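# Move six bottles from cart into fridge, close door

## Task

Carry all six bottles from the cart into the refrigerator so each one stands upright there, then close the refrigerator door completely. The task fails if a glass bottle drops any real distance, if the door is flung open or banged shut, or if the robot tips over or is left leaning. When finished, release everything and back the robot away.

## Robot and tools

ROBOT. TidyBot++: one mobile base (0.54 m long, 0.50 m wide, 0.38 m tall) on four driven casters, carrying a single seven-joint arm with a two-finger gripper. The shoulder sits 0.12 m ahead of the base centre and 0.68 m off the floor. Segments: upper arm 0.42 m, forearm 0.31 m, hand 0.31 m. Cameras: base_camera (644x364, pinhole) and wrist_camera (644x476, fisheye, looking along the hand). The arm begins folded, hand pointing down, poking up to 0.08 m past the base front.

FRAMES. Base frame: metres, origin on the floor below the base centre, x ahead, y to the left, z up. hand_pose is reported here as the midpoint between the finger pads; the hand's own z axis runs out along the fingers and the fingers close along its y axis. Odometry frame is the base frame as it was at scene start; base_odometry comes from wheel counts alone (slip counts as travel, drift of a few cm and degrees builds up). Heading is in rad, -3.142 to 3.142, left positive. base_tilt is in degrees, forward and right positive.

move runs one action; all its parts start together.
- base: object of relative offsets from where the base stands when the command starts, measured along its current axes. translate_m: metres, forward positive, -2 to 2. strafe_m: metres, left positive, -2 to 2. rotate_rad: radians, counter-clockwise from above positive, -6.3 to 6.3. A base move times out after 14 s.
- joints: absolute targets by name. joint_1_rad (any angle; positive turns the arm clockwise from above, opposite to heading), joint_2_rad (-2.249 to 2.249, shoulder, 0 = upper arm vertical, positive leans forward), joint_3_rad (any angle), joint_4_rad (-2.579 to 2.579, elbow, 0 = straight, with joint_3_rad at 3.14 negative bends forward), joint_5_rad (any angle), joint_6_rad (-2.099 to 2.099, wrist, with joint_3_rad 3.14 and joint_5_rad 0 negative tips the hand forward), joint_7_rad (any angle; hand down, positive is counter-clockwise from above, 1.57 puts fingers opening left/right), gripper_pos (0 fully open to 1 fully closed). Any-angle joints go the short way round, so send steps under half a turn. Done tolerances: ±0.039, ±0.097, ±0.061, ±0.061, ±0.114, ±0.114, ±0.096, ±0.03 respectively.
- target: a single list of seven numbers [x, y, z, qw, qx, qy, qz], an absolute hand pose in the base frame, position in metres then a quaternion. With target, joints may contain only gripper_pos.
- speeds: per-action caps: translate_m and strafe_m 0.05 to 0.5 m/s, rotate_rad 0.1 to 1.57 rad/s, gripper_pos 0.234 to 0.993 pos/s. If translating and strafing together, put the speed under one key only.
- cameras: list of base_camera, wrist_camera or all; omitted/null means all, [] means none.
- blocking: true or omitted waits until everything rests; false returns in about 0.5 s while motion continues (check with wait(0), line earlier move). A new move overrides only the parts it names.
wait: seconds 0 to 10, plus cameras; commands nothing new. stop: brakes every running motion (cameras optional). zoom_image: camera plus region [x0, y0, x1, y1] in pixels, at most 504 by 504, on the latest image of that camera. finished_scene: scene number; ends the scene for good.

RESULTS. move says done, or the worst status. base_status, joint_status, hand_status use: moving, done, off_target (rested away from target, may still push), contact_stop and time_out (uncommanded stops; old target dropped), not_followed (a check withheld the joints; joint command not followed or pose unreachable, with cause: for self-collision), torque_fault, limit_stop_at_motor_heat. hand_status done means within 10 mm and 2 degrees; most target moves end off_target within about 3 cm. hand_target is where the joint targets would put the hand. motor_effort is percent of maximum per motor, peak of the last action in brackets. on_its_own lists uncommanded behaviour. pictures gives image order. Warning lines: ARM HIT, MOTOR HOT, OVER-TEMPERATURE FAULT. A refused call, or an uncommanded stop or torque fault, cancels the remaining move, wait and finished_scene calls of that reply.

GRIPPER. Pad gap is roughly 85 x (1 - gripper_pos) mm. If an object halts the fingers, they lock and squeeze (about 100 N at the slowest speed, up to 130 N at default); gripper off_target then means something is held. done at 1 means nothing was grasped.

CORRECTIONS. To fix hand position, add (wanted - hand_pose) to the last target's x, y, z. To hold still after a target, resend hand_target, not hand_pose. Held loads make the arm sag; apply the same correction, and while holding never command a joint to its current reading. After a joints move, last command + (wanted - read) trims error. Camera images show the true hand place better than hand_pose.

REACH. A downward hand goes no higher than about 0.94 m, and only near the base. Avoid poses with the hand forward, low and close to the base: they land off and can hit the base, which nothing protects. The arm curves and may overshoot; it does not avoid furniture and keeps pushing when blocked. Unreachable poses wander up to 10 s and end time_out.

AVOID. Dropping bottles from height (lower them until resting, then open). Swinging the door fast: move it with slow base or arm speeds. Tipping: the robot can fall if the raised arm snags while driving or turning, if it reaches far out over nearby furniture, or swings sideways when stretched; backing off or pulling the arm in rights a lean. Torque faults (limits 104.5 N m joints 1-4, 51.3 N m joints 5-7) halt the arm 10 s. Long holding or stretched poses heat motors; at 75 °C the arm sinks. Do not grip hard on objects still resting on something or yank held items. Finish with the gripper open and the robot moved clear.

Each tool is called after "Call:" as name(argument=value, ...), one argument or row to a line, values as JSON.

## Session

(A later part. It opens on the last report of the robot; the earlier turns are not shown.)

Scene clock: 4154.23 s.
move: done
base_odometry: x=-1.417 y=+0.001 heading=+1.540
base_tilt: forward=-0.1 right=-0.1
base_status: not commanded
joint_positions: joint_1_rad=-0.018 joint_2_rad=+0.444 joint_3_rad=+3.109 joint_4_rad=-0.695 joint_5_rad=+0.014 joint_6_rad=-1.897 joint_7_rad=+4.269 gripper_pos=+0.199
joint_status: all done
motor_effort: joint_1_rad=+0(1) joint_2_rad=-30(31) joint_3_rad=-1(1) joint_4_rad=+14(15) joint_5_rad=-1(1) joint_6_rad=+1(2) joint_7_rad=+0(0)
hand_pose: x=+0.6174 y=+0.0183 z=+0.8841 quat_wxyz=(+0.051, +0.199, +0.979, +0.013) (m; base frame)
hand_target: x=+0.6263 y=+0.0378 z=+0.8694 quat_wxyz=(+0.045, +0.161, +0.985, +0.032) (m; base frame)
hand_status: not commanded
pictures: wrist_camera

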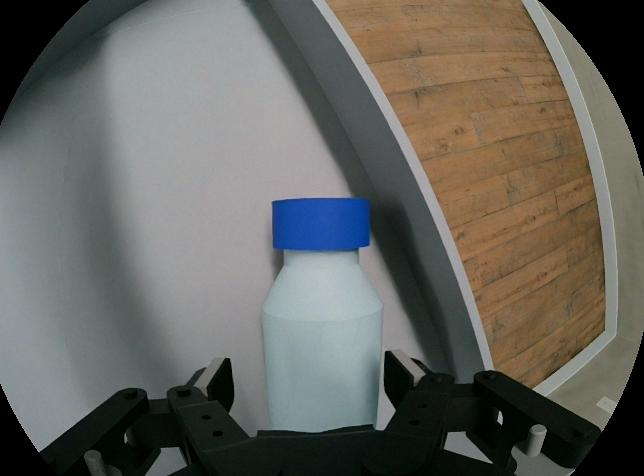

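Call:
move(
  joints={"joint_1_rad": -0.055},
  cameras=["wrist_camera"],
)

Scene clock: 4180.20 s.
move: done
base_odometry: x=-1.417 y=+0.001 heading=+1.540
base_tilt: forward=-0.1 right=-0.1
base_status: not commanded
joint_positions: joint_1_rad=-0.045 joint_2_rad=+0.444 joint_3_rad=+3.109 joint_4_rad=-0.695 joint_5_rad=+0.014 joint_6_rad=-1.897 joint_7_rad=+4.269 gripper_pos=+0.199
joint_status: all done
motor_effort: joint_1_rad=+0(2) joint_2_rad=-30(30) joint_3_rad=-1(2) joint_4_rad=+14(14) joint_5_rad=-1(2) joint_6_rad=+2(2) joint_7_rad=+0(0)
hand_pose: x=+0.6167 y=+0.0313 z=+0.8841 quat_wxyz=(+0.051, +0.186, +0.981, +0.014) (m; base frame)
hand_target: x=+0.6252 y=+0.0500 z=+0.8694 quat_wxyz=(+0.044, +0.149, +0.987, +0.033) (m; base frame)
hand_status: not commanded
pictures: wrist_camera

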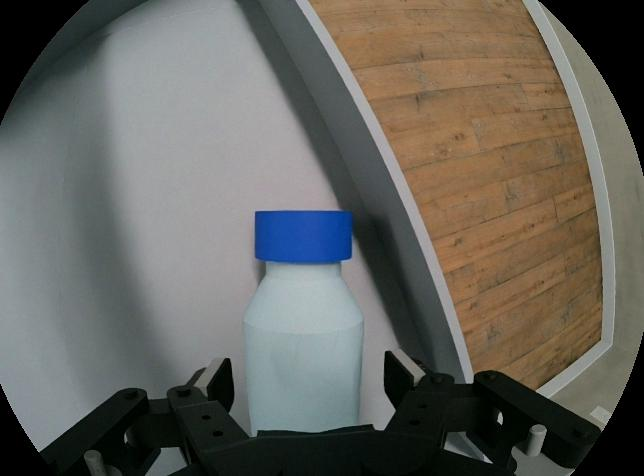

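Call:
move(
  joints={"joint_2_rad": 0.40, "joint_4_rad": -0.83, "joint_6_rad": -1.775},
  cameras=["wrist_camera"],
)

Scene clock: 4190.53 s.
move: done
base_odometry: x=-1.417 y=+0.001 heading=+1.540
base_tilt: forward=-0.1 right=-0.1
base_status: not commanded
joint_positions: joint_1_rad=-0.045 joint_2_rad=+0.440 joint_3_rad=+3.109 joint_4_rad=-0.803 joint_5_rad=+0.014 joint_6_rad=-1.820 joint_7_rad=+4.269 gripper_pos=+0.199
joint_status: all done
motor_effort: joint_1_rad=-1(1) joint_2_rad=-30(32) joint_3_rad=-1(1) joint_4_rad=+15(16) joint_5_rad=-1(1) joint_6_rad=+0(2) joint_7_rad=+0(0)
hand_pose: x=+0.6189 y=+0.0319 z=+0.8537 quat_wxyz=(+0.038, +0.186, +0.982, +0.010) (m; base frame)
hand_target: x=+0.6186 y=+0.0504 z=+0.8665 quat_wxyz=(+0.062, +0.150, +0.986, +0.036) (m; base frame)
hand_status: not commanded
pictures: wrist_camera

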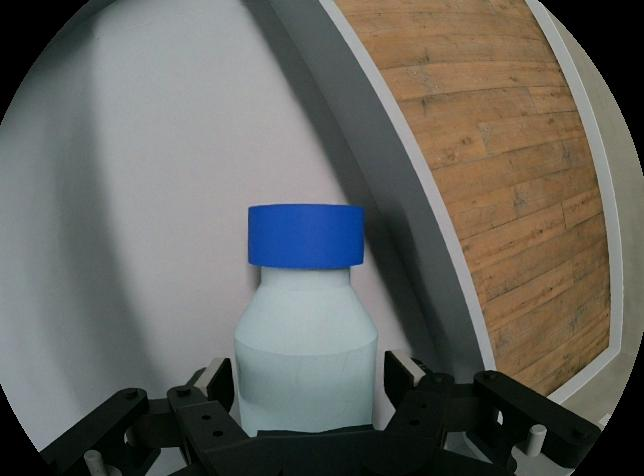

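Call:
move(
  joints={"joint_2_rad": 0.37, "joint_4_rad": -0.92, "joint_6_rad": -1.695},
  cameras=["wrist_camera"],
)

Scene clock: 4199.57 s.
move: done
base_odometry: x=-1.417 y=+0.001 heading=+1.540
base_tilt: forward=-0.1 right=-0.1
base_status: not commanded
joint_positions: joint_1_rad=-0.045 joint_2_rad=+0.412 joint_3_rad=+3.109 joint_4_rad=-0.890 joint_5_rad=+0.014 joint_6_rad=-1.740 joint_7_rad=+4.269 gripper_pos=+0.199
joint_status: all done
motor_effort: joint_1_rad=-1(1) joint_2_rad=-30(31) joint_3_rad=-1(2) joint_4_rad=+15(15) joint_5_rad=-1(2) joint_6_rad=+1(2) joint_7_rad=+0(1)
hand_pose: x=+0.6202 y=+0.0326 z=+0.8412 quat_wxyz=(+0.048, +0.185, +0.981, +0.013) (m; base frame)
hand_target: x=+0.6188 y=+0.0510 z=+0.8542 quat_wxyz=(+0.071, +0.150, +0.985, +0.038) (m; base frame)
hand_status: not commanded
pictures: wrist_camera

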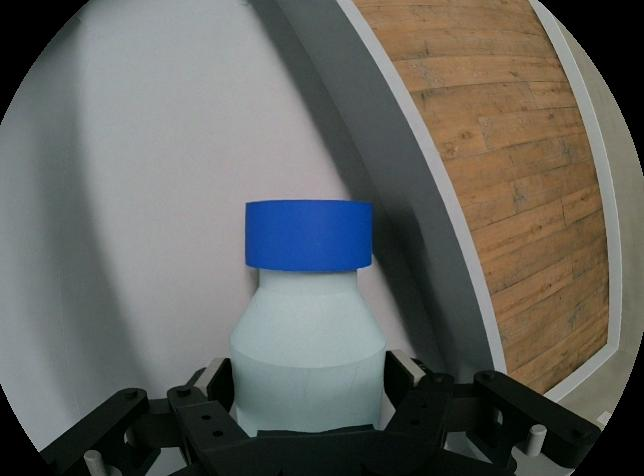

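Call:
move(
  joints={"gripper_pos": 0.345},
  speeds={"gripper_pos": 0.234},
  cameras=["wrist_camera"],
)

Scene clock: 4208.97 s.
move: off_target
base_odometry: x=-1.417 y=+0.001 heading=+1.540
base_tilt: forward=-0.1 right=-0.1
base_status: not commanded
joint_positions: joint_1_rad=-0.045 joint_2_rad=+0.410 joint_3_rad=+3.109 joint_4_rad=-0.890 joint_5_rad=+0.014 joint_6_rad=-1.738 joint_7_rad=+4.269 gripper_pos=+0.247
joint_status: gripper_pos off_target (ended at +0.247, target +0.345)
motor_effort: joint_1_rad=-1(2) joint_2_rad=-29(30) joint_3_rad=-1(2) joint_4_rad=+15(15) joint_5_rad=-2(2) joint_6_rad=+1(2) joint_7_rad=+0(0)
hand_pose: x=+0.6204 y=+0.0326 z=+0.8424 quat_wxyz=(+0.050, +0.185, +0.981, +0.013) (m; base frame)
hand_target: x=+0.6188 y=+0.0510 z=+0.8542 quat_wxyz=(+0.071, +0.150, +0.985, +0.038) (m; base frame)
hand_status: not commanded
pictures: wrist_camera

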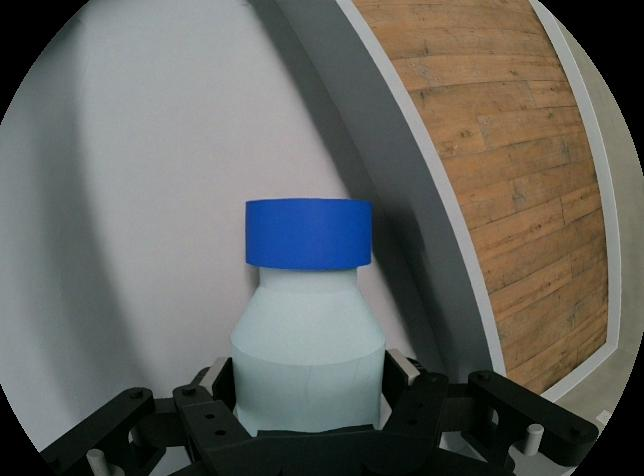

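Call:
move(
  joints={"joint_2_rad": 0.45, "joint_4_rad": -0.80, "joint_6_rad": -1.80},
  cameras=["wrist_camera"],
)

Scene clock: 4219.00 s.
move: done
base_odometry: x=-1.417 y=+0.001 heading=+1.540
base_tilt: forward=-0.1 right=-0.1
base_status: not commanded
joint_positions: joint_1_rad=-0.045 joint_2_rad=+0.433 joint_3_rad=+3.109 joint_4_rad=-0.834 joint_5_rad=+0.014 joint_6_rad=-1.771 joint_7_rad=+4.269 gripper_pos=+0.247
joint_status: all done
motor_effort: joint_1_rad=-1(1) joint_2_rad=-34(35) joint_3_rad=-1(2) joint_4_rad=+17(18) joint_5_rad=-1(2) joint_6_rad=+1(4) joint_7_rad=+0(0)
hand_pose: x=+0.6261 y=+0.0327 z=+0.8483 quat_wxyz=(+0.050, +0.185, +0.981, +0.013) (m; base frame)
hand_target: x=+0.6260 y=+0.0506 z=+0.8503 quat_wxyz=(+0.040, +0.150, +0.987, +0.032) (m; base frame)
hand_status: not commanded
pictures: wrist_camera

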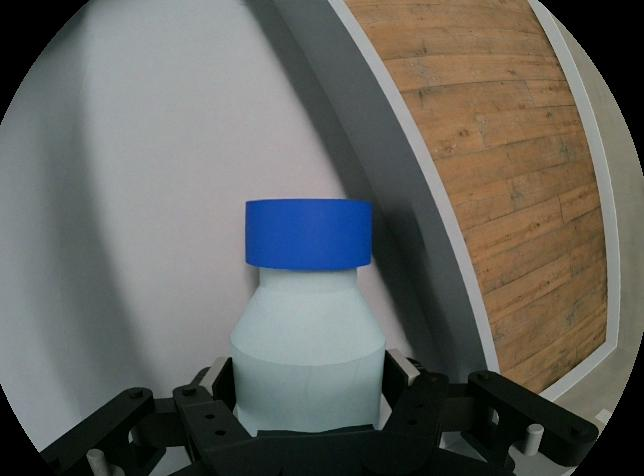

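Call:
move(
  joints={"joint_2_rad": 0.435, "joint_4_rad": -0.715, "joint_6_rad": -1.90},
  cameras=["wrist_camera"],
)

Scene clock: 4231.83 s.
move: done
base_odometry: x=-1.417 y=+0.001 heading=+1.540
base_tilt: forward=-0.1 right=-0.1
base_status: not commanded
joint_positions: joint_1_rad=-0.045 joint_2_rad=+0.433 joint_3_rad=+3.109 joint_4_rad=-0.746 joint_5_rad=+0.014 joint_6_rad=-1.862 joint_7_rad=+4.269 gripper_pos=+0.247
joint_status: all done
motor_effort: joint_1_rad=+0(1) joint_2_rad=-34(36) joint_3_rad=-1(1) joint_4_rad=+17(19) joint_5_rad=-1(1) joint_6_rad=+2(2) joint_7_rad=+0(0)
hand_pose: x=+0.6159 y=+0.0317 z=+0.8742 quat_wxyz=(+0.048, +0.186, +0.981, +0.013) (m; base frame)
hand_target: x=+0.6089 y=+0.0486 z=+0.8823 quat_wxyz=(+0.040, +0.148, +0.988, +0.031) (m; base frame)
hand_status: not commanded
pictures: wrist_camera

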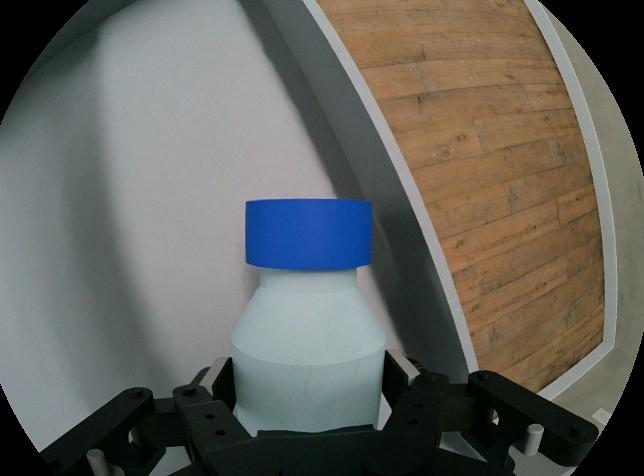

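Call:
move(
  joints={"joint_2_rad": 0.10, "joint_4_rad": -0.86, "joint_6_rad": -1.92},
  cameras=["wrist_camera"],
)

Scene clock: 4252.47 s.
move: done
base_odometry: x=-1.417 y=+0.001 heading=+1.540
base_tilt: forward=-0.1 right=-0.1
base_status: not commanded
joint_positions: joint_1_rad=-0.045 joint_2_rad=+0.129 joint_3_rad=+3.109 joint_4_rad=-0.845 joint_5_rad=+0.014 joint_6_rad=-1.892 joint_7_rad=+4.269 gripper_pos=+0.247
joint_status: all done
motor_effort: joint_1_rad=+0(1) joint_2_rad=-22(37) joint_3_rad=-1(2) joint_4_rad=+16(19) joint_5_rad=-1(1) joint_6_rad=+4(5) joint_7_rad=+0(1)
hand_pose: x=+0.5167 y=+0.0268 z=+0.9763 quat_wxyz=(+0.134, +0.184, +0.973, +0.031) (m; base frame)
hand_target: x=+0.4964 y=+0.0419 z=+0.9803 quat_wxyz=(+0.123, +0.144, +0.981, +0.045) (m; base frame)
hand_status: not commanded
pictures: wrist_camera

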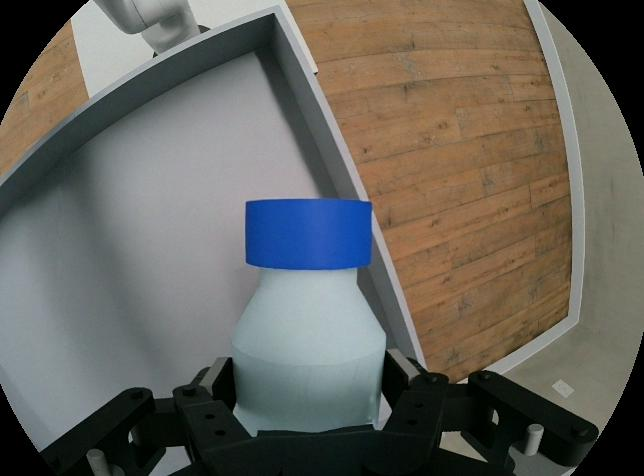

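Call:
move(
  base={"translate_m": -0.36},
  speeds={"translate_m": 0.3},
  cameras=["wrist_camera"],
)

Call:
move(
  joints={"joint_1_rad": -0.02, "joint_2_rad": -0.327, "joint_4_rad": -1.95, "joint_6_rad": -0.03, "joint_7_rad": 1.6},
  cameras=["wrist_camera"],
)

Scene clock: 4279.37 s.
move: done
base_odometry: x=-1.428 y=-0.359 heading=+1.540
base_tilt: forward=-0.1 right=-0.1
base_status: done
joint_positions: joint_1_rad=-0.046 joint_2_rad=+0.127 joint_3_rad=+3.109 joint_4_rad=-0.847 joint_5_rad=+0.013 joint_6_rad=-1.895 joint_7_rad=+4.269 gripper_pos=+0.247
joint_status: not commanded
motor_effort: joint_1_rad=+0(2) joint_2_rad=-22(26) joint_3_rad=-1(2) joint_4_rad=+16(17) joint_5_rad=-1(2) joint_6_rad=+3(5) joint_7_rad=+0(0)
hand_pose: x=+0.5149 y=+0.0273 z=+0.9763 quat_wxyz=(+0.133, +0.183, +0.974, +0.031) (m; base frame)
hand_target: x=+0.4964 y=+0.0419 z=+0.9803 quat_wxyz=(+0.123, +0.144, +0.981, +0.045) (m; base frame)
hand_status: not commanded
pictures: wrist_camera

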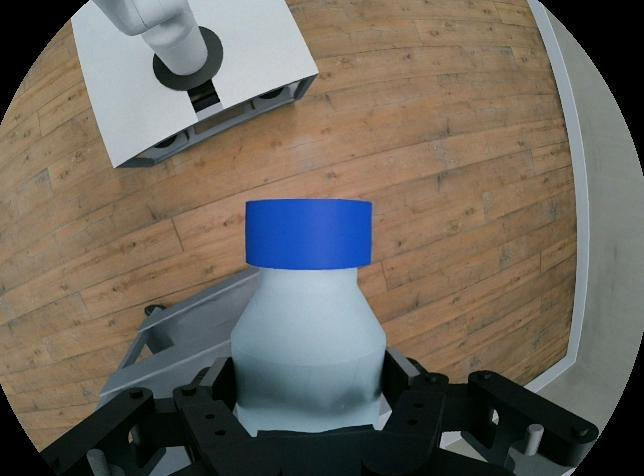

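Scene clock: 4282.77 s.
move: done
base_odometry: x=-1.428 y=-0.359 heading=+1.540
base_tilt: forward=-0.1 right=-0.1
base_status: not commanded
joint_positions: joint_1_rad=-0.036 joint_2_rad=-0.271 joint_3_rad=+3.109 joint_4_rad=-1.941 joint_5_rad=+0.013 joint_6_rad=-0.120 joint_7_rad=+1.654 gripper_pos=+0.247
joint_status: all done
motor_effort: joint_1_rad=+0(2) joint_2_rad=-16(24) joint_3_rad=+0(1) joint_4_rad=+24(26) joint_5_rad=-1(1) joint_6_rad=+14(15) joint_7_rad=+0(1)
hand_pose: x=+0.6214 y=+0.0378 z=+0.9885 quat_wxyz=(+0.013, +0.777, +0.066, +0.626) (m; base frame)
hand_target: x=+0.6069 y=+0.0296 z=+1.0381 quat_wxyz=(-0.014, +0.735, +0.022, +0.677) (m; base frame)
hand_status: not commanded
pictures: wrist_camera

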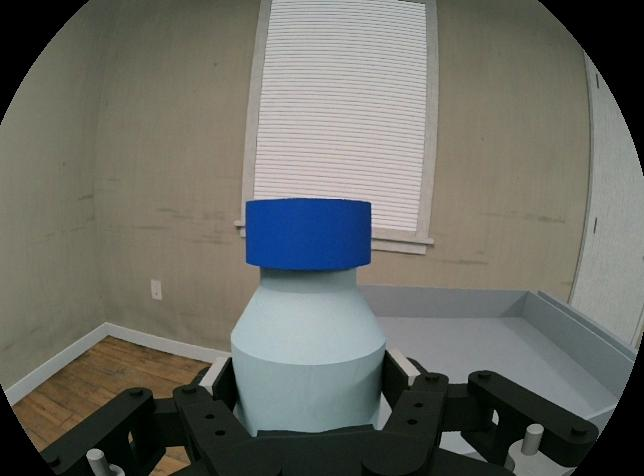

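Call:
move(
  base={"translate_m": -0.311, "strafe_m": -0.653, "rotate_rad": 3.103},
  speeds={"rotate_rad": 1.2},
  joints={"joint_1_rad": -0.05, "joint_7_rad": 1.49},
  cameras=["base_camera", "wrist_camera"],
)

Scene clock: 4307.30 s.
move: done
base_odometry: x=-0.786 y=-0.691 heading=-1.641
base_tilt: forward=-0.1 right=-0.1
base_status: done
joint_positions: joint_1_rad=-0.049 joint_2_rad=-0.280 joint_3_rad=+3.111 joint_4_rad=-1.941 joint_5_rad=+0.013 joint_6_rad=-0.114 joint_7_rad=+1.532 gripper_pos=+0.247
joint_status: all done
motor_effort: joint_1_rad=+0(3) joint_2_rad=-15(19) joint_3_rad=+0(3) joint_4_rad=+24(25) joint_5_rad=-1(1) joint_6_rad=+14(15) joint_7_rad=+0(1)
hand_pose: x=+0.6186 y=+0.0428 z=+0.9942 quat_wxyz=(-0.029, +0.775, +0.023, +0.630) (m; base frame)
hand_target: x=+0.6058 y=+0.0443 z=+1.0381 quat_wxyz=(-0.061, +0.736, -0.008, +0.675) (m; base frame)
hand_status: not commanded
pictures: base_camera, wrist_camera

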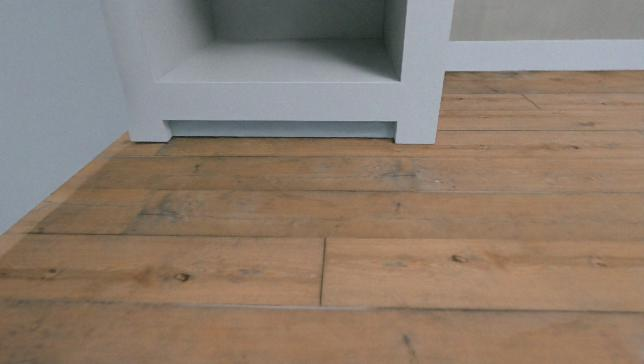

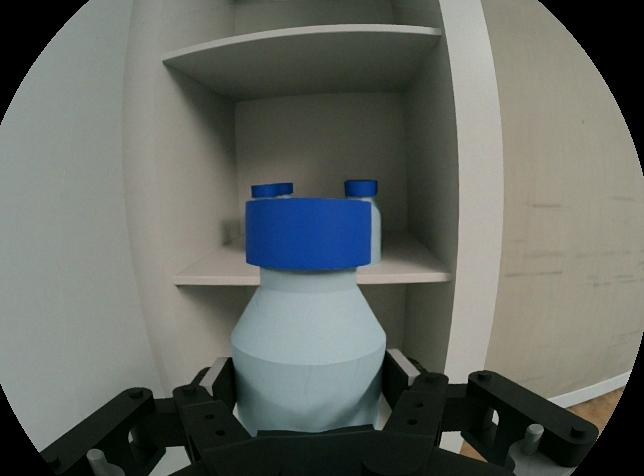

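Call:
zoom_image(
  camera="wrist_camera",
  region=[160, 80, 460, 300],
)

Scaled by 1.680.

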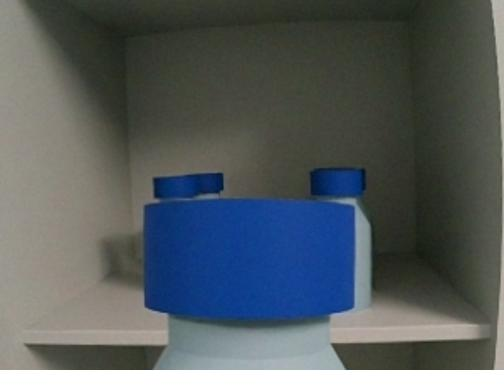

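Call:
zoom_image(
  camera="wrist_camera",
  region=[214, 180, 404, 370],
)

Scaled by 2.653.

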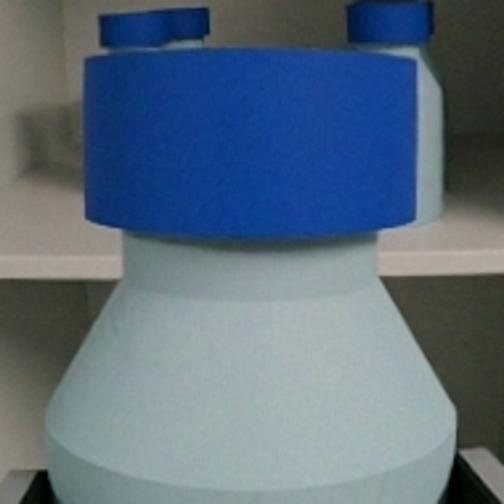

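Call:
zoom_image(
  camera="wrist_camera",
  region=[219, 310, 399, 400],
)

Scaled by 2.800.

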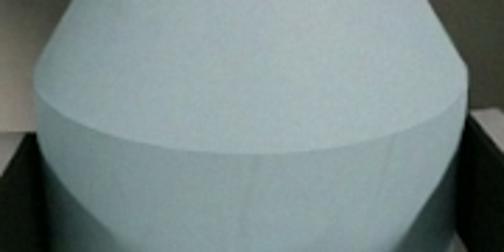

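Call:
move(
  base={"strafe_m": 0.095},
  joints={"joint_1_rad": -0.07, "joint_2_rad": 0.29, "joint_4_rad": -1.285, "joint_6_rad": -0.06, "joint_7_rad": 1.6},
  cameras=["base_camera", "wrist_camera"],
)

Scene clock: 4463.27 s.
move: done
base_odometry: x=-0.691 y=-0.697 heading=-1.640
base_tilt: forward=-0.1 right=-0.1
base_status: done
joint_positions: joint_1_rad=-0.056 joint_2_rad=+0.280 joint_3_rad=+3.108 joint_4_rad=-1.338 joint_5_rad=+0.013 joint_6_rad=-0.114 joint_7_rad=+1.549 gripper_pos=+0.247
joint_status: all done
motor_effort: joint_1_rad=-1(2) joint_2_rad=-36(39) joint_3_rad=-1(2) joint_4_rad=+25(26) joint_5_rad=-1(1) joint_6_rad=+13(15) joint_7_rad=+0(1)
hand_pose: x=+0.8533 y=+0.0629 z=+1.0218 quat_wxyz=(-0.034, +0.761, +0.027, +0.647) (m; base frame)
hand_target: x=+0.8603 y=+0.0731 z=+1.0639 quat_wxyz=(-0.038, +0.729, +0.034, +0.683) (m; base frame)
hand_status: not commanded
pictures: base_camera, wrist_camera

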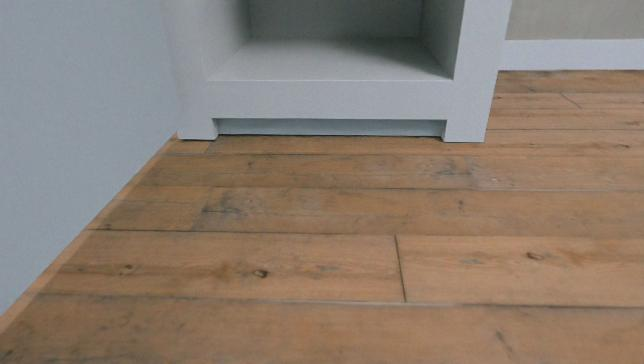

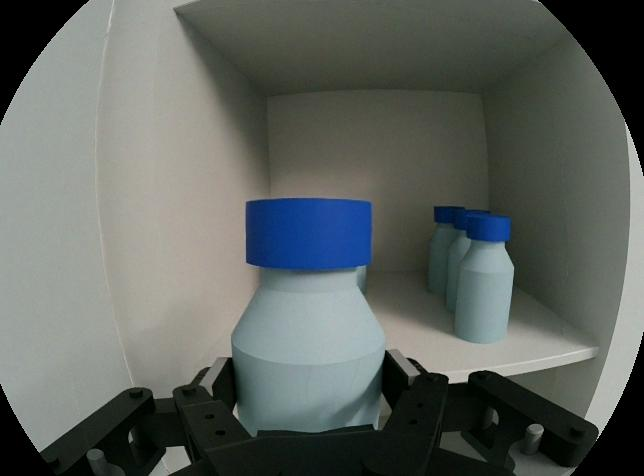

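Call:
zoom_image(
  camera="wrist_camera",
  region=[214, 170, 534, 380],
)

Scaled by 1.575.

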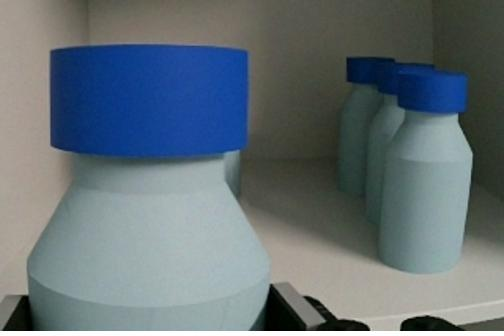

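Call:
move(
  joints={"joint_6_rad": 0.015},
  cameras=["wrist_camera"],
)

Scene clock: 4499.07 s.
move: done
base_odometry: x=-0.691 y=-0.697 heading=-1.640
base_tilt: forward=-0.1 right=-0.1
base_status: not commanded
joint_positions: joint_1_rad=-0.056 joint_2_rad=+0.281 joint_3_rad=+3.108 joint_4_rad=-1.327 joint_5_rad=+0.013 joint_6_rad=-0.048 joint_7_rad=+1.549 gripper_pos=+0.247
joint_status: all done
motor_effort: joint_1_rad=+0(1) joint_2_rad=-36(39) joint_3_rad=-1(1) joint_4_rad=+25(27) joint_5_rad=-1(1) joint_6_rad=+14(17) joint_7_rad=+0(0)
hand_pose: x=+0.8567 y=+0.0633 z=+1.0480 quat_wxyz=(-0.036, +0.736, +0.026, +0.675) (m; base frame)
hand_target: x=+0.8610 y=+0.0722 z=+1.0873 quat_wxyz=(-0.039, +0.703, +0.032, +0.710) (m; base frame)
hand_status: not commanded
pictures: wrist_camera

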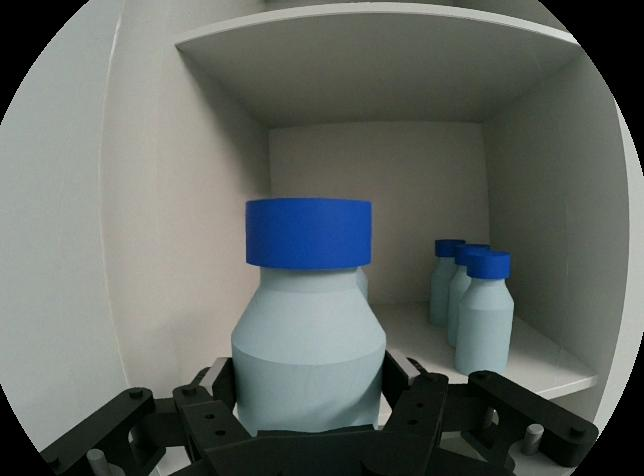

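Call:
move(
  base={"translate_m": 0.20},
  speeds={"translate_m": 0.2},
  cameras=["base_camera", "wrist_camera"],
)

Scene clock: 4524.60 s.
move: done
base_odometry: x=-0.704 y=-0.897 heading=-1.640
base_tilt: forward=-0.1 right=-0.1
base_status: done
joint_positions: joint_1_rad=-0.058 joint_2_rad=+0.284 joint_3_rad=+3.108 joint_4_rad=-1.327 joint_5_rad=+0.013 joint_6_rad=-0.048 joint_7_rad=+1.549 gripper_pos=+0.247
joint_status: not commanded
motor_effort: joint_1_rad=-1(2) joint_2_rad=-37(39) joint_3_rad=-1(2) joint_4_rad=+25(26) joint_5_rad=-1(1) joint_6_rad=+14(15) joint_7_rad=+0(0)
hand_pose: x=+0.8578 y=+0.0643 z=+1.0456 quat_wxyz=(-0.036, +0.737, +0.027, +0.674) (m; base frame)
hand_target: x=+0.8610 y=+0.0722 z=+1.0873 quat_wxyz=(-0.039, +0.703, +0.032, +0.710) (m; base frame)
hand_status: not commanded
pictures: base_camera, wrist_camera

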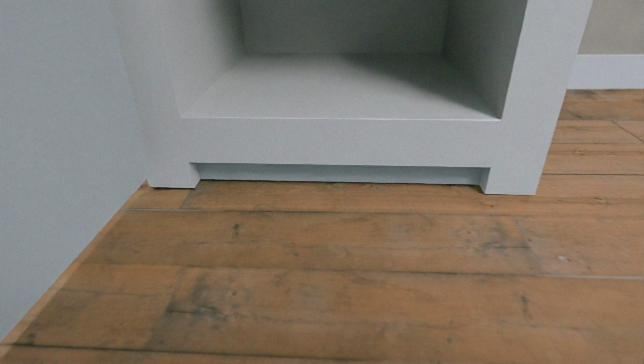

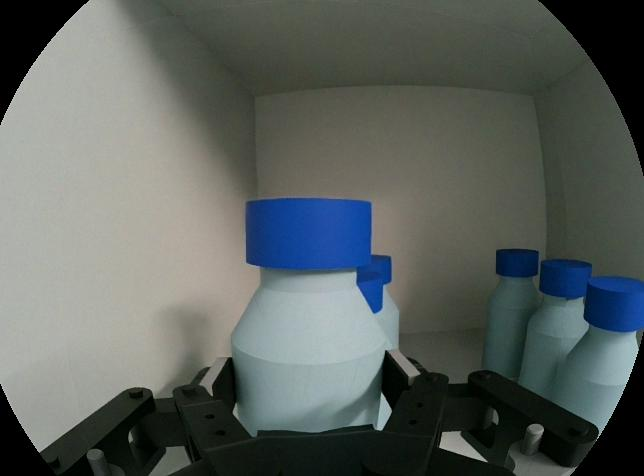

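Call:
zoom_image(
  camera="wrist_camera",
  region=[334, 230, 434, 330],
)

Scaled by 5.040.

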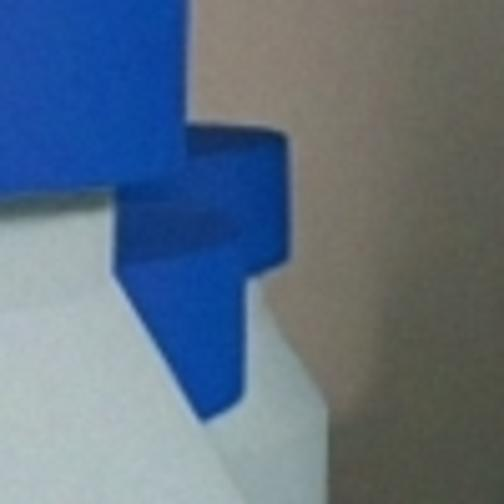

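Call:
move(
  joints={"joint_4_rad": -1.37, "joint_6_rad": 0.055},
  cameras=[],
)

Call:
move(
  joints={"joint_4_rad": -1.41, "joint_6_rad": 0.095},
  cameras=["wrist_camera"],
)

Scene clock: 4595.30 s.
move: done
base_odometry: x=-0.704 y=-0.897 heading=-1.640
base_tilt: forward=-0.1 right=-0.1
base_status: not commanded
joint_positions: joint_1_rad=-0.058 joint_2_rad=+0.284 joint_3_rad=+3.108 joint_4_rad=-1.370 joint_5_rad=+0.013 joint_6_rad=-0.027 joint_7_rad=+1.549 gripper_pos=+0.247
joint_status: all done
motor_effort: joint_1_rad=-1(1) joint_2_rad=-36(38) joint_3_rad=-1(1) joint_4_rad=+25(26) joint_5_rad=-1(1) joint_6_rad=+14(16) joint_7_rad=+0(0)
hand_pose: x=+0.8565 y=+0.0644 z=+1.0252 quat_wxyz=(-0.036, +0.745, +0.027, +0.666) (m; base frame)
hand_target: x=+0.8596 y=+0.0721 z=+1.0466 quat_wxyz=(-0.038, +0.718, +0.032, +0.694) (m; base frame)
hand_status: not commanded
pictures: none
No camera images: "cameras" was empty.

Scene clock: 4596.00 s.
move: done
base_odometry: x=-0.704 y=-0.897 heading=-1.640
base_tilt: forward=-0.1 right=-0.1
base_status: not commanded
joint_positions: joint_1_rad=-0.058 joint_2_rad=+0.285 joint_3_rad=+3.108 joint_4_rad=-1.406 joint_5_rad=+0.013 joint_6_rad=+0.012 joint_7_rad=+1.549 gripper_pos=+0.247
joint_status: all done
motor_effort: joint_1_rad=+0(1) joint_2_rad=-36(38) joint_3_rad=-1(1) joint_4_rad=+25(26) joint_5_rad=-1(1) joint_6_rad=+14(15) joint_7_rad=+0(0)
hand_pose: x=+0.8555 y=+0.0646 z=+1.0149 quat_wxyz=(-0.036, +0.744, +0.027, +0.667) (m; base frame)
hand_target: x=+0.8583 y=+0.0717 z=+1.0340 quat_wxyz=(-0.037, +0.718, +0.032, +0.694) (m; base frame)
hand_status: not commanded
pictures: wrist_camera

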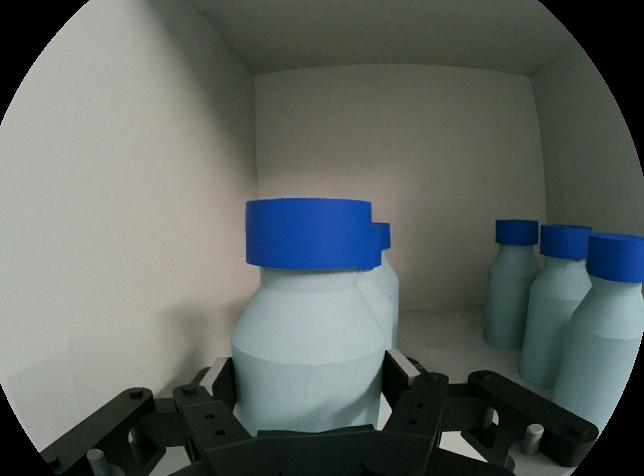

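Call:
move(
  joints={"joint_4_rad": -1.43, "joint_6_rad": 0.13},
)

Scene clock: 4635.07 s.
move: done
base_odometry: x=-0.704 y=-0.897 heading=-1.640
base_tilt: forward=-0.1 right=-0.1
base_status: not commanded
joint_positions: joint_1_rad=-0.058 joint_2_rad=+0.285 joint_3_rad=+3.108 joint_4_rad=-1.424 joint_5_rad=+0.013 joint_6_rad=+0.048 joint_7_rad=+1.549 gripper_pos=+0.247
joint_status: all done
motor_effort: joint_1_rad=-1(1) joint_2_rad=-36(38) joint_3_rad=-1(1) joint_4_rad=+25(26) joint_5_rad=-1(1) joint_6_rad=+14(15) joint_7_rad=+0(0)
hand_pose: x=+0.8553 y=+0.0647 z=+1.0146 quat_wxyz=(-0.037, +0.738, +0.027, +0.674) (m; base frame)
hand_target: x=+0.8576 y=+0.0713 z=+1.0325 quat_wxyz=(-0.037, +0.713, +0.031, +0.699) (m; base frame)
hand_status: not commanded
pictures: base_camera, wrist_camera

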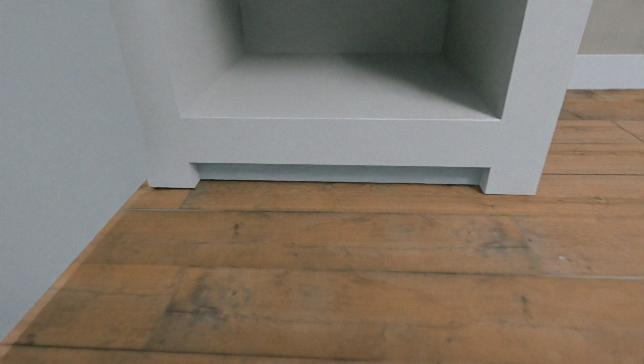

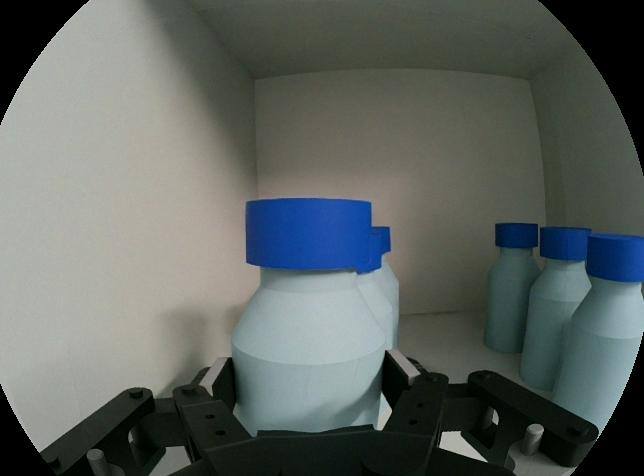

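Call:
move(
  joints={"joint_4_rad": -1.45, "joint_6_rad": 0.15},
  cameras=["wrist_camera"],
)

Call:
move(
  joints={"joint_4_rad": -1.47, "joint_6_rad": 0.17},
  cameras=["wrist_camera"],
)

Scene clock: 4643.57 s.
move: done
base_odometry: x=-0.704 y=-0.897 heading=-1.640
base_tilt: forward=-0.1 right=-0.1
base_status: not commanded
joint_positions: joint_1_rad=-0.058 joint_2_rad=+0.285 joint_3_rad=+3.108 joint_4_rad=-1.444 joint_5_rad=+0.013 joint_6_rad=+0.067 joint_7_rad=+1.549 gripper_pos=+0.247
joint_status: all done
motor_effort: joint_1_rad=+0(1) joint_2_rad=-37(37) joint_3_rad=-1(1) joint_4_rad=+25(26) joint_5_rad=-1(1) joint_6_rad=+14(16) joint_7_rad=+0(0)
hand_pose: x=+0.8544 y=+0.0648 z=+1.0086 quat_wxyz=(-0.037, +0.738, +0.027, +0.674) (m; base frame)
hand_target: x=+0.8566 y=+0.0711 z=+1.0263 quat_wxyz=(-0.037, +0.713, +0.031, +0.699) (m; base frame)
hand_status: not commanded
pictures: wrist_camera

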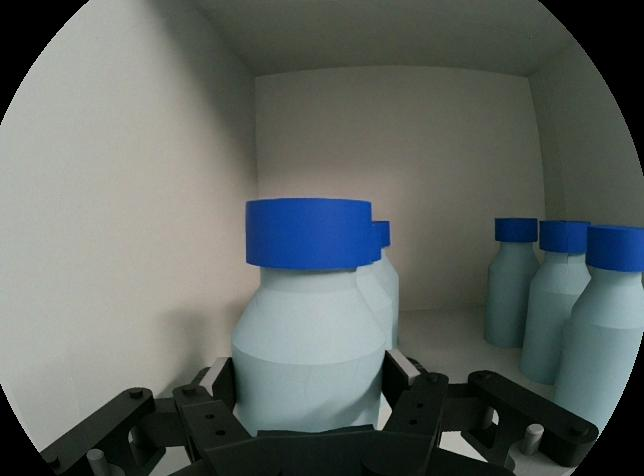

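Scene clock: 4644.17 s.
move: done
base_odometry: x=-0.704 y=-0.897 heading=-1.640
base_tilt: forward=-0.1 right=-0.1
base_status: not commanded
joint_positions: joint_1_rad=-0.058 joint_2_rad=+0.285 joint_3_rad=+3.108 joint_4_rad=-1.464 joint_5_rad=+0.013 joint_6_rad=+0.087 joint_7_rad=+1.549 gripper_pos=+0.247
joint_status: all done
motor_effort: joint_1_rad=-1(1) joint_2_rad=-36(38) joint_3_rad=-1(1) joint_4_rad=+25(25) joint_5_rad=-1(1) joint_6_rad=+14(16) joint_7_rad=+0(0)
hand_pose: x=+0.8533 y=+0.0648 z=+1.0023 quat_wxyz=(-0.037, +0.738, +0.027, +0.673) (m; base frame)
hand_target: x=+0.8555 y=+0.0708 z=+1.0201 quat_wxyz=(-0.037, +0.713, +0.031, +0.699) (m; base frame)
hand_status: not commanded
pictures: wrist_camera

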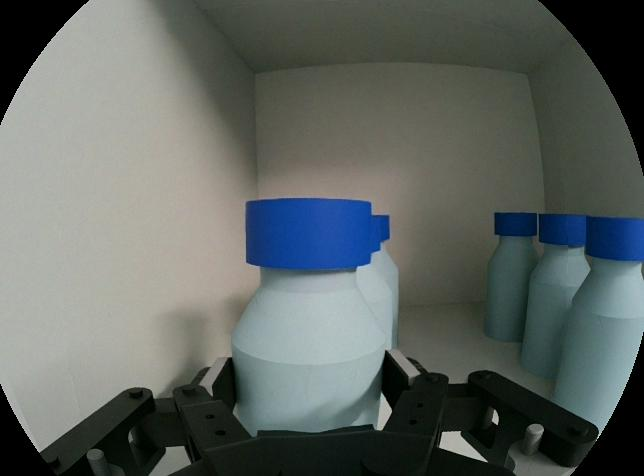

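Call:
move(
  joints={"joint_4_rad": -1.485, "joint_6_rad": 0.185},
  cameras=["wrist_camera"],
)

Call:
move(
  joints={"joint_4_rad": -1.495, "joint_6_rad": 0.195},
  cameras=["wrist_camera"],
)

Scene clock: 4655.80 s.
move: done
base_odometry: x=-0.704 y=-0.897 heading=-1.640
base_tilt: forward=-0.1 right=-0.1
base_status: not commanded
joint_positions: joint_1_rad=-0.058 joint_2_rad=+0.285 joint_3_rad=+3.108 joint_4_rad=-1.478 joint_5_rad=+0.013 joint_6_rad=+0.102 joint_7_rad=+1.549 gripper_pos=+0.247
joint_status: all done
motor_effort: joint_1_rad=-1(1) joint_2_rad=-36(37) joint_3_rad=-1(1) joint_4_rad=+24(26) joint_5_rad=-1(1) joint_6_rad=+14(15) joint_7_rad=+0(1)
hand_pose: x=+0.8525 y=+0.0649 z=+0.9979 quat_wxyz=(-0.037, +0.738, +0.027, +0.674) (m; base frame)
hand_target: x=+0.8546 y=+0.0706 z=+1.0154 quat_wxyz=(-0.036, +0.713, +0.031, +0.699) (m; base frame)
hand_status: not commanded
pictures: wrist_camera

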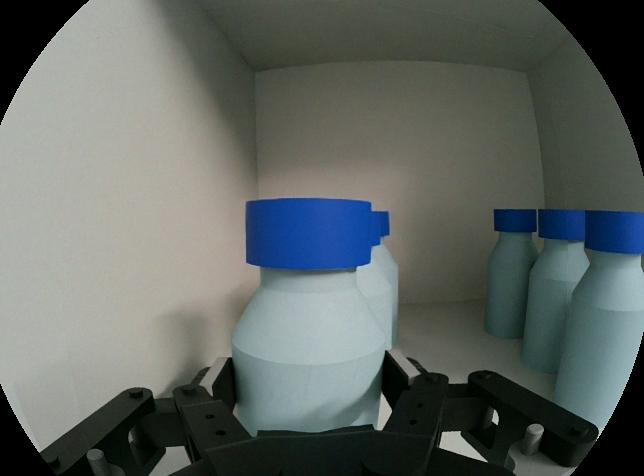

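Scene clock: 4656.33 s.
move: done
base_odometry: x=-0.704 y=-0.897 heading=-1.640
base_tilt: forward=-0.1 right=-0.1
base_status: not commanded
joint_positions: joint_1_rad=-0.058 joint_2_rad=+0.285 joint_3_rad=+3.108 joint_4_rad=-1.487 joint_5_rad=+0.013 joint_6_rad=+0.111 joint_7_rad=+1.549 gripper_pos=+0.247
joint_status: all done
motor_effort: joint_1_rad=-1(1) joint_2_rad=-36(37) joint_3_rad=-1(1) joint_4_rad=+24(25) joint_5_rad=-1(1) joint_6_rad=+14(15) joint_7_rad=+0(0)
hand_pose: x=+0.8519 y=+0.0649 z=+0.9951 quat_wxyz=(-0.037, +0.738, +0.027, +0.674) (m; base frame)
hand_target: x=+0.8540 y=+0.0705 z=+1.0124 quat_wxyz=(-0.036, +0.713, +0.031, +0.699) (m; base frame)
hand_status: not commanded
pictures: wrist_camera

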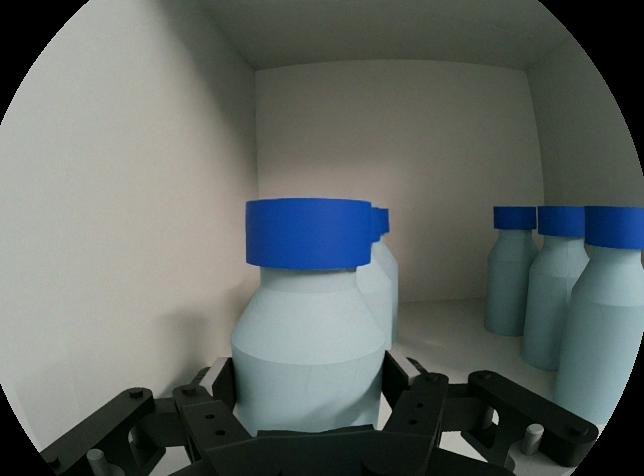

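Call:
move(
  joints={"joint_4_rad": -1.505, "joint_6_rad": 0.205},
  cameras=["wrist_camera"],
)

Call:
move(
  joints={"joint_4_rad": -1.515, "joint_6_rad": 0.215},
  cameras=["wrist_camera"],
)

Scene clock: 4676.43 s.
move: done
base_odometry: x=-0.704 y=-0.897 heading=-1.640
base_tilt: forward=-0.1 right=-0.1
base_status: not commanded
joint_positions: joint_1_rad=-0.058 joint_2_rad=+0.285 joint_3_rad=+3.108 joint_4_rad=-1.494 joint_5_rad=+0.013 joint_6_rad=+0.124 joint_7_rad=+1.549 gripper_pos=+0.247
joint_status: all done
motor_effort: joint_1_rad=+0(1) joint_2_rad=-36(36) joint_3_rad=-1(1) joint_4_rad=+24(25) joint_5_rad=-1(1) joint_6_rad=+14(14) joint_7_rad=+0(0)
hand_pose: x=+0.8516 y=+0.0649 z=+0.9948 quat_wxyz=(-0.037, +0.736, +0.027, +0.676) (m; base frame)
hand_target: x=+0.8533 y=+0.0704 z=+1.0093 quat_wxyz=(-0.036, +0.713, +0.030, +0.699) (m; base frame)
hand_status: not commanded
pictures: wrist_camera

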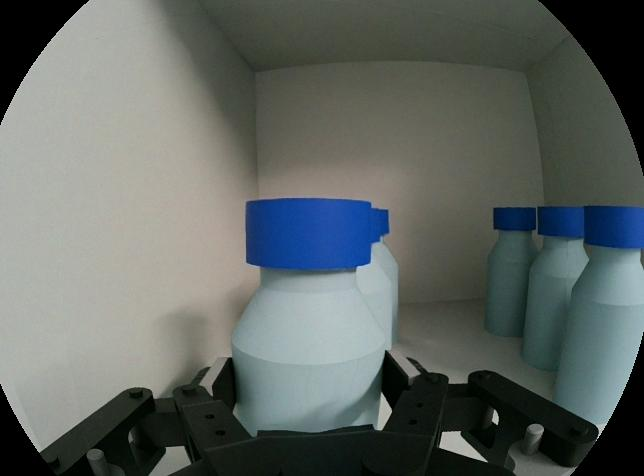

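Scene clock: 4676.93 s.
move: done
base_odometry: x=-0.704 y=-0.897 heading=-1.640
base_tilt: forward=-0.1 right=-0.1
base_status: not commanded
joint_positions: joint_1_rad=-0.058 joint_2_rad=+0.285 joint_3_rad=+3.108 joint_4_rad=-1.502 joint_5_rad=+0.013 joint_6_rad=+0.138 joint_7_rad=+1.549 gripper_pos=+0.247
joint_status: all done
motor_effort: joint_1_rad=+0(1) joint_2_rad=-35(36) joint_3_rad=-1(1) joint_4_rad=+24(24) joint_5_rad=-1(1) joint_6_rad=+13(15) joint_7_rad=+0(1)
hand_pose: x=+0.8513 y=+0.0649 z=+0.9946 quat_wxyz=(-0.037, +0.733, +0.027, +0.678) (m; base frame)
hand_target: x=+0.8526 y=+0.0702 z=+1.0062 quat_wxyz=(-0.036, +0.713, +0.030, +0.699) (m; base frame)
hand_status: not commanded
pictures: wrist_camera

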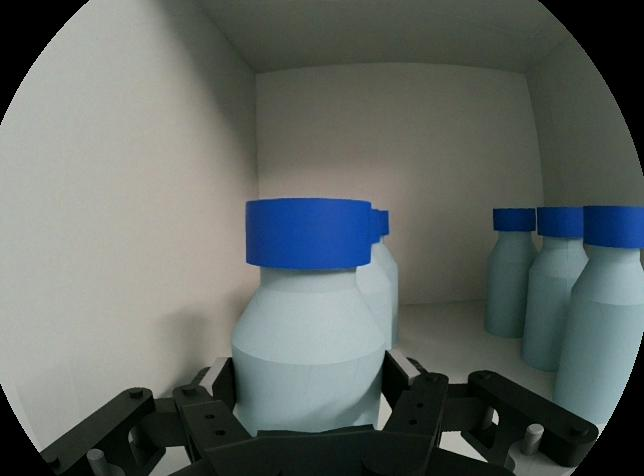

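Call:
move(
  joints={"gripper_pos": 0.19},
  speeds={"gripper_pos": 0.234},
  cameras=["wrist_camera"],
)

Call:
move(
  joints={"gripper_pos": 0.1},
  speeds={"gripper_pos": 0.234},
  cameras=["wrist_camera"],
)

Scene clock: 4686.20 s.
move: done
base_odometry: x=-0.704 y=-0.897 heading=-1.640
base_tilt: forward=-0.1 right=-0.1
base_status: not commanded
joint_positions: joint_1_rad=-0.060 joint_2_rad=+0.285 joint_3_rad=+3.108 joint_4_rad=-1.502 joint_5_rad=+0.013 joint_6_rad=+0.169 joint_7_rad=+1.549 gripper_pos=+0.192
joint_status: all done
motor_effort: joint_1_rad=-1(1) joint_2_rad=-30(36) joint_3_rad=+0(1) joint_4_rad=+20(24) joint_5_rad=-1(1) joint_6_rad=+9(14) joint_7_rad=+0(0)
hand_pose: x=+0.8517 y=+0.0667 z=+1.0043 quat_wxyz=(-0.039, +0.723, +0.028, +0.690) (m; base frame)
hand_target: x=+0.8526 y=+0.0702 z=+1.0062 quat_wxyz=(-0.036, +0.713, +0.030, +0.699) (m; base frame)
hand_status: not commanded
pictures: wrist_camera

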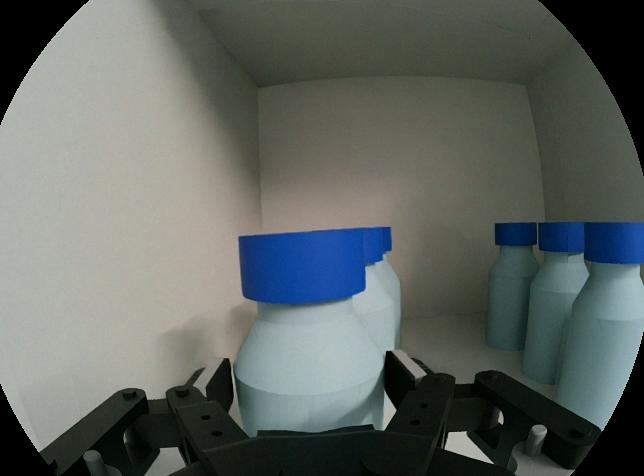

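Scene clock: 4686.90 s.
move: done
base_odometry: x=-0.704 y=-0.897 heading=-1.640
base_tilt: forward=-0.1 right=-0.1
base_status: not commanded
joint_positions: joint_1_rad=-0.060 joint_2_rad=+0.285 joint_3_rad=+3.108 joint_4_rad=-1.502 joint_5_rad=+0.013 joint_6_rad=+0.169 joint_7_rad=+1.549 gripper_pos=+0.100
joint_status: all done
motor_effort: joint_1_rad=+0(1) joint_2_rad=-30(31) joint_3_rad=-1(1) joint_4_rad=+20(20) joint_5_rad=-1(1) joint_6_rad=+9(10) joint_7_rad=+0(0)
hand_pose: x=+0.8517 y=+0.0667 z=+1.0043 quat_wxyz=(-0.039, +0.723, +0.028, +0.690) (m; base frame)
hand_target: x=+0.8526 y=+0.0702 z=+1.0062 quat_wxyz=(-0.036, +0.713, +0.030, +0.699) (m; base frame)
hand_status: not commanded
pictures: wrist_camera

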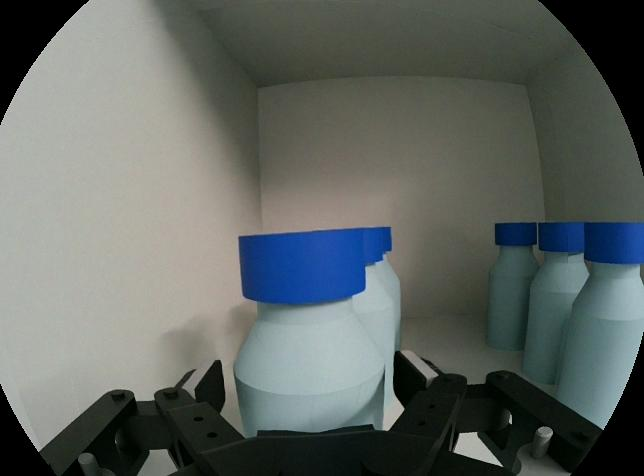

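Call:
wait(
  seconds=0,
  cameras=["wrist_camera"],
)

Call:
zoom_image(
  camera="wrist_camera",
  region=[190, 190, 470, 470],
)

Scene clock: 4702.33 s.
base_odometry: x=-0.704 y=-0.897 heading=-1.640
base_tilt: forward=-0.1 right=-0.1
base_status: not commanded
joint_positions: joint_1_rad=-0.060 joint_2_rad=+0.285 joint_3_rad=+3.108 joint_4_rad=-1.502 joint_5_rad=+0.013 joint_6_rad=+0.169 joint_7_rad=+1.549 gripper_pos=+0.100
joint_status: all done
motor_effort: joint_1_rad=+0(1) joint_2_rad=-30(31) joint_3_rad=-1(1) joint_4_rad=+19(20) joint_5_rad=-1(1) joint_6_rad=+10(10) joint_7_rad=+0(0)
hand_pose: x=+0.8517 y=+0.0667 z=+1.0043 quat_wxyz=(-0.039, +0.723, +0.028, +0.690) (m; base frame)
hand_target: x=+0.8526 y=+0.0702 z=+1.0062 quat_wxyz=(-0.036, +0.713, +0.030, +0.699) (m; base frame)
hand_status: not commanded
pictures: wrist_camera

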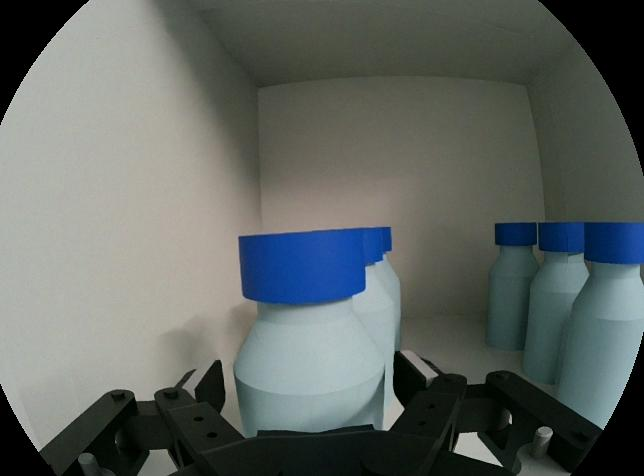

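Scaled by 1.800.

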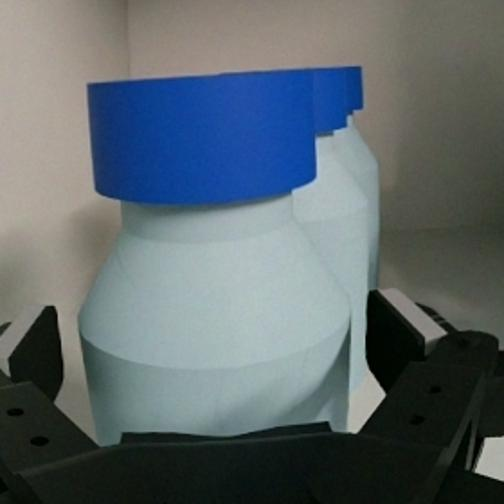

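Call:
move(
  joints={"gripper_pos": 0.0},
  speeds={"gripper_pos": 0.234},
  cameras=["wrist_camera"],
)

Call:
zoom_image(
  camera="wrist_camera",
  region=[190, 190, 470, 470],
)

Scene clock: 4733.07 s.
move: done
base_odometry: x=-0.704 y=-0.897 heading=-1.640
base_tilt: forward=-0.1 right=-0.1
base_status: not commanded
joint_positions: joint_1_rad=-0.060 joint_2_rad=+0.285 joint_3_rad=+3.108 joint_4_rad=-1.502 joint_5_rad=+0.013 joint_6_rad=+0.169 joint_7_rad=+1.549 gripper_pos=+0.000
joint_status: all done
motor_effort: joint_1_rad=+0(1) joint_2_rad=-30(31) joint_3_rad=-1(1) joint_4_rad=+19(20) joint_5_rad=-1(1) joint_6_rad=+9(10) joint_7_rad=+0(0)
hand_pose: x=+0.8517 y=+0.0667 z=+1.0043 quat_wxyz=(-0.039, +0.723, +0.028, +0.690) (m; base frame)
hand_target: x=+0.8526 y=+0.0702 z=+1.0062 quat_wxyz=(-0.036, +0.713, +0.030, +0.699) (m; base frame)
hand_status: not commanded
pictures: wrist_camera

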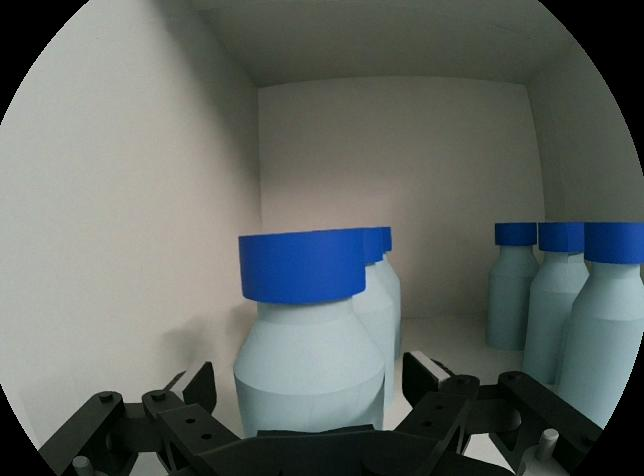

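Scaled by 1.800.

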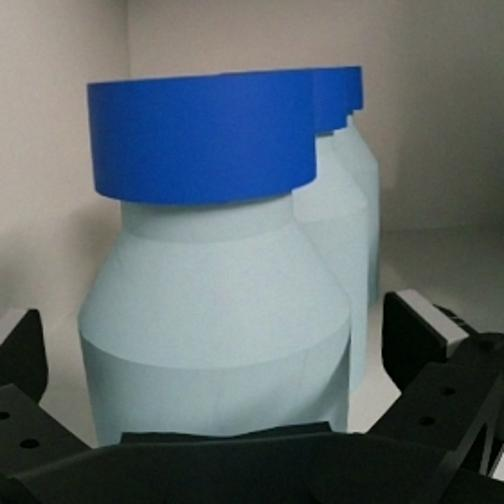

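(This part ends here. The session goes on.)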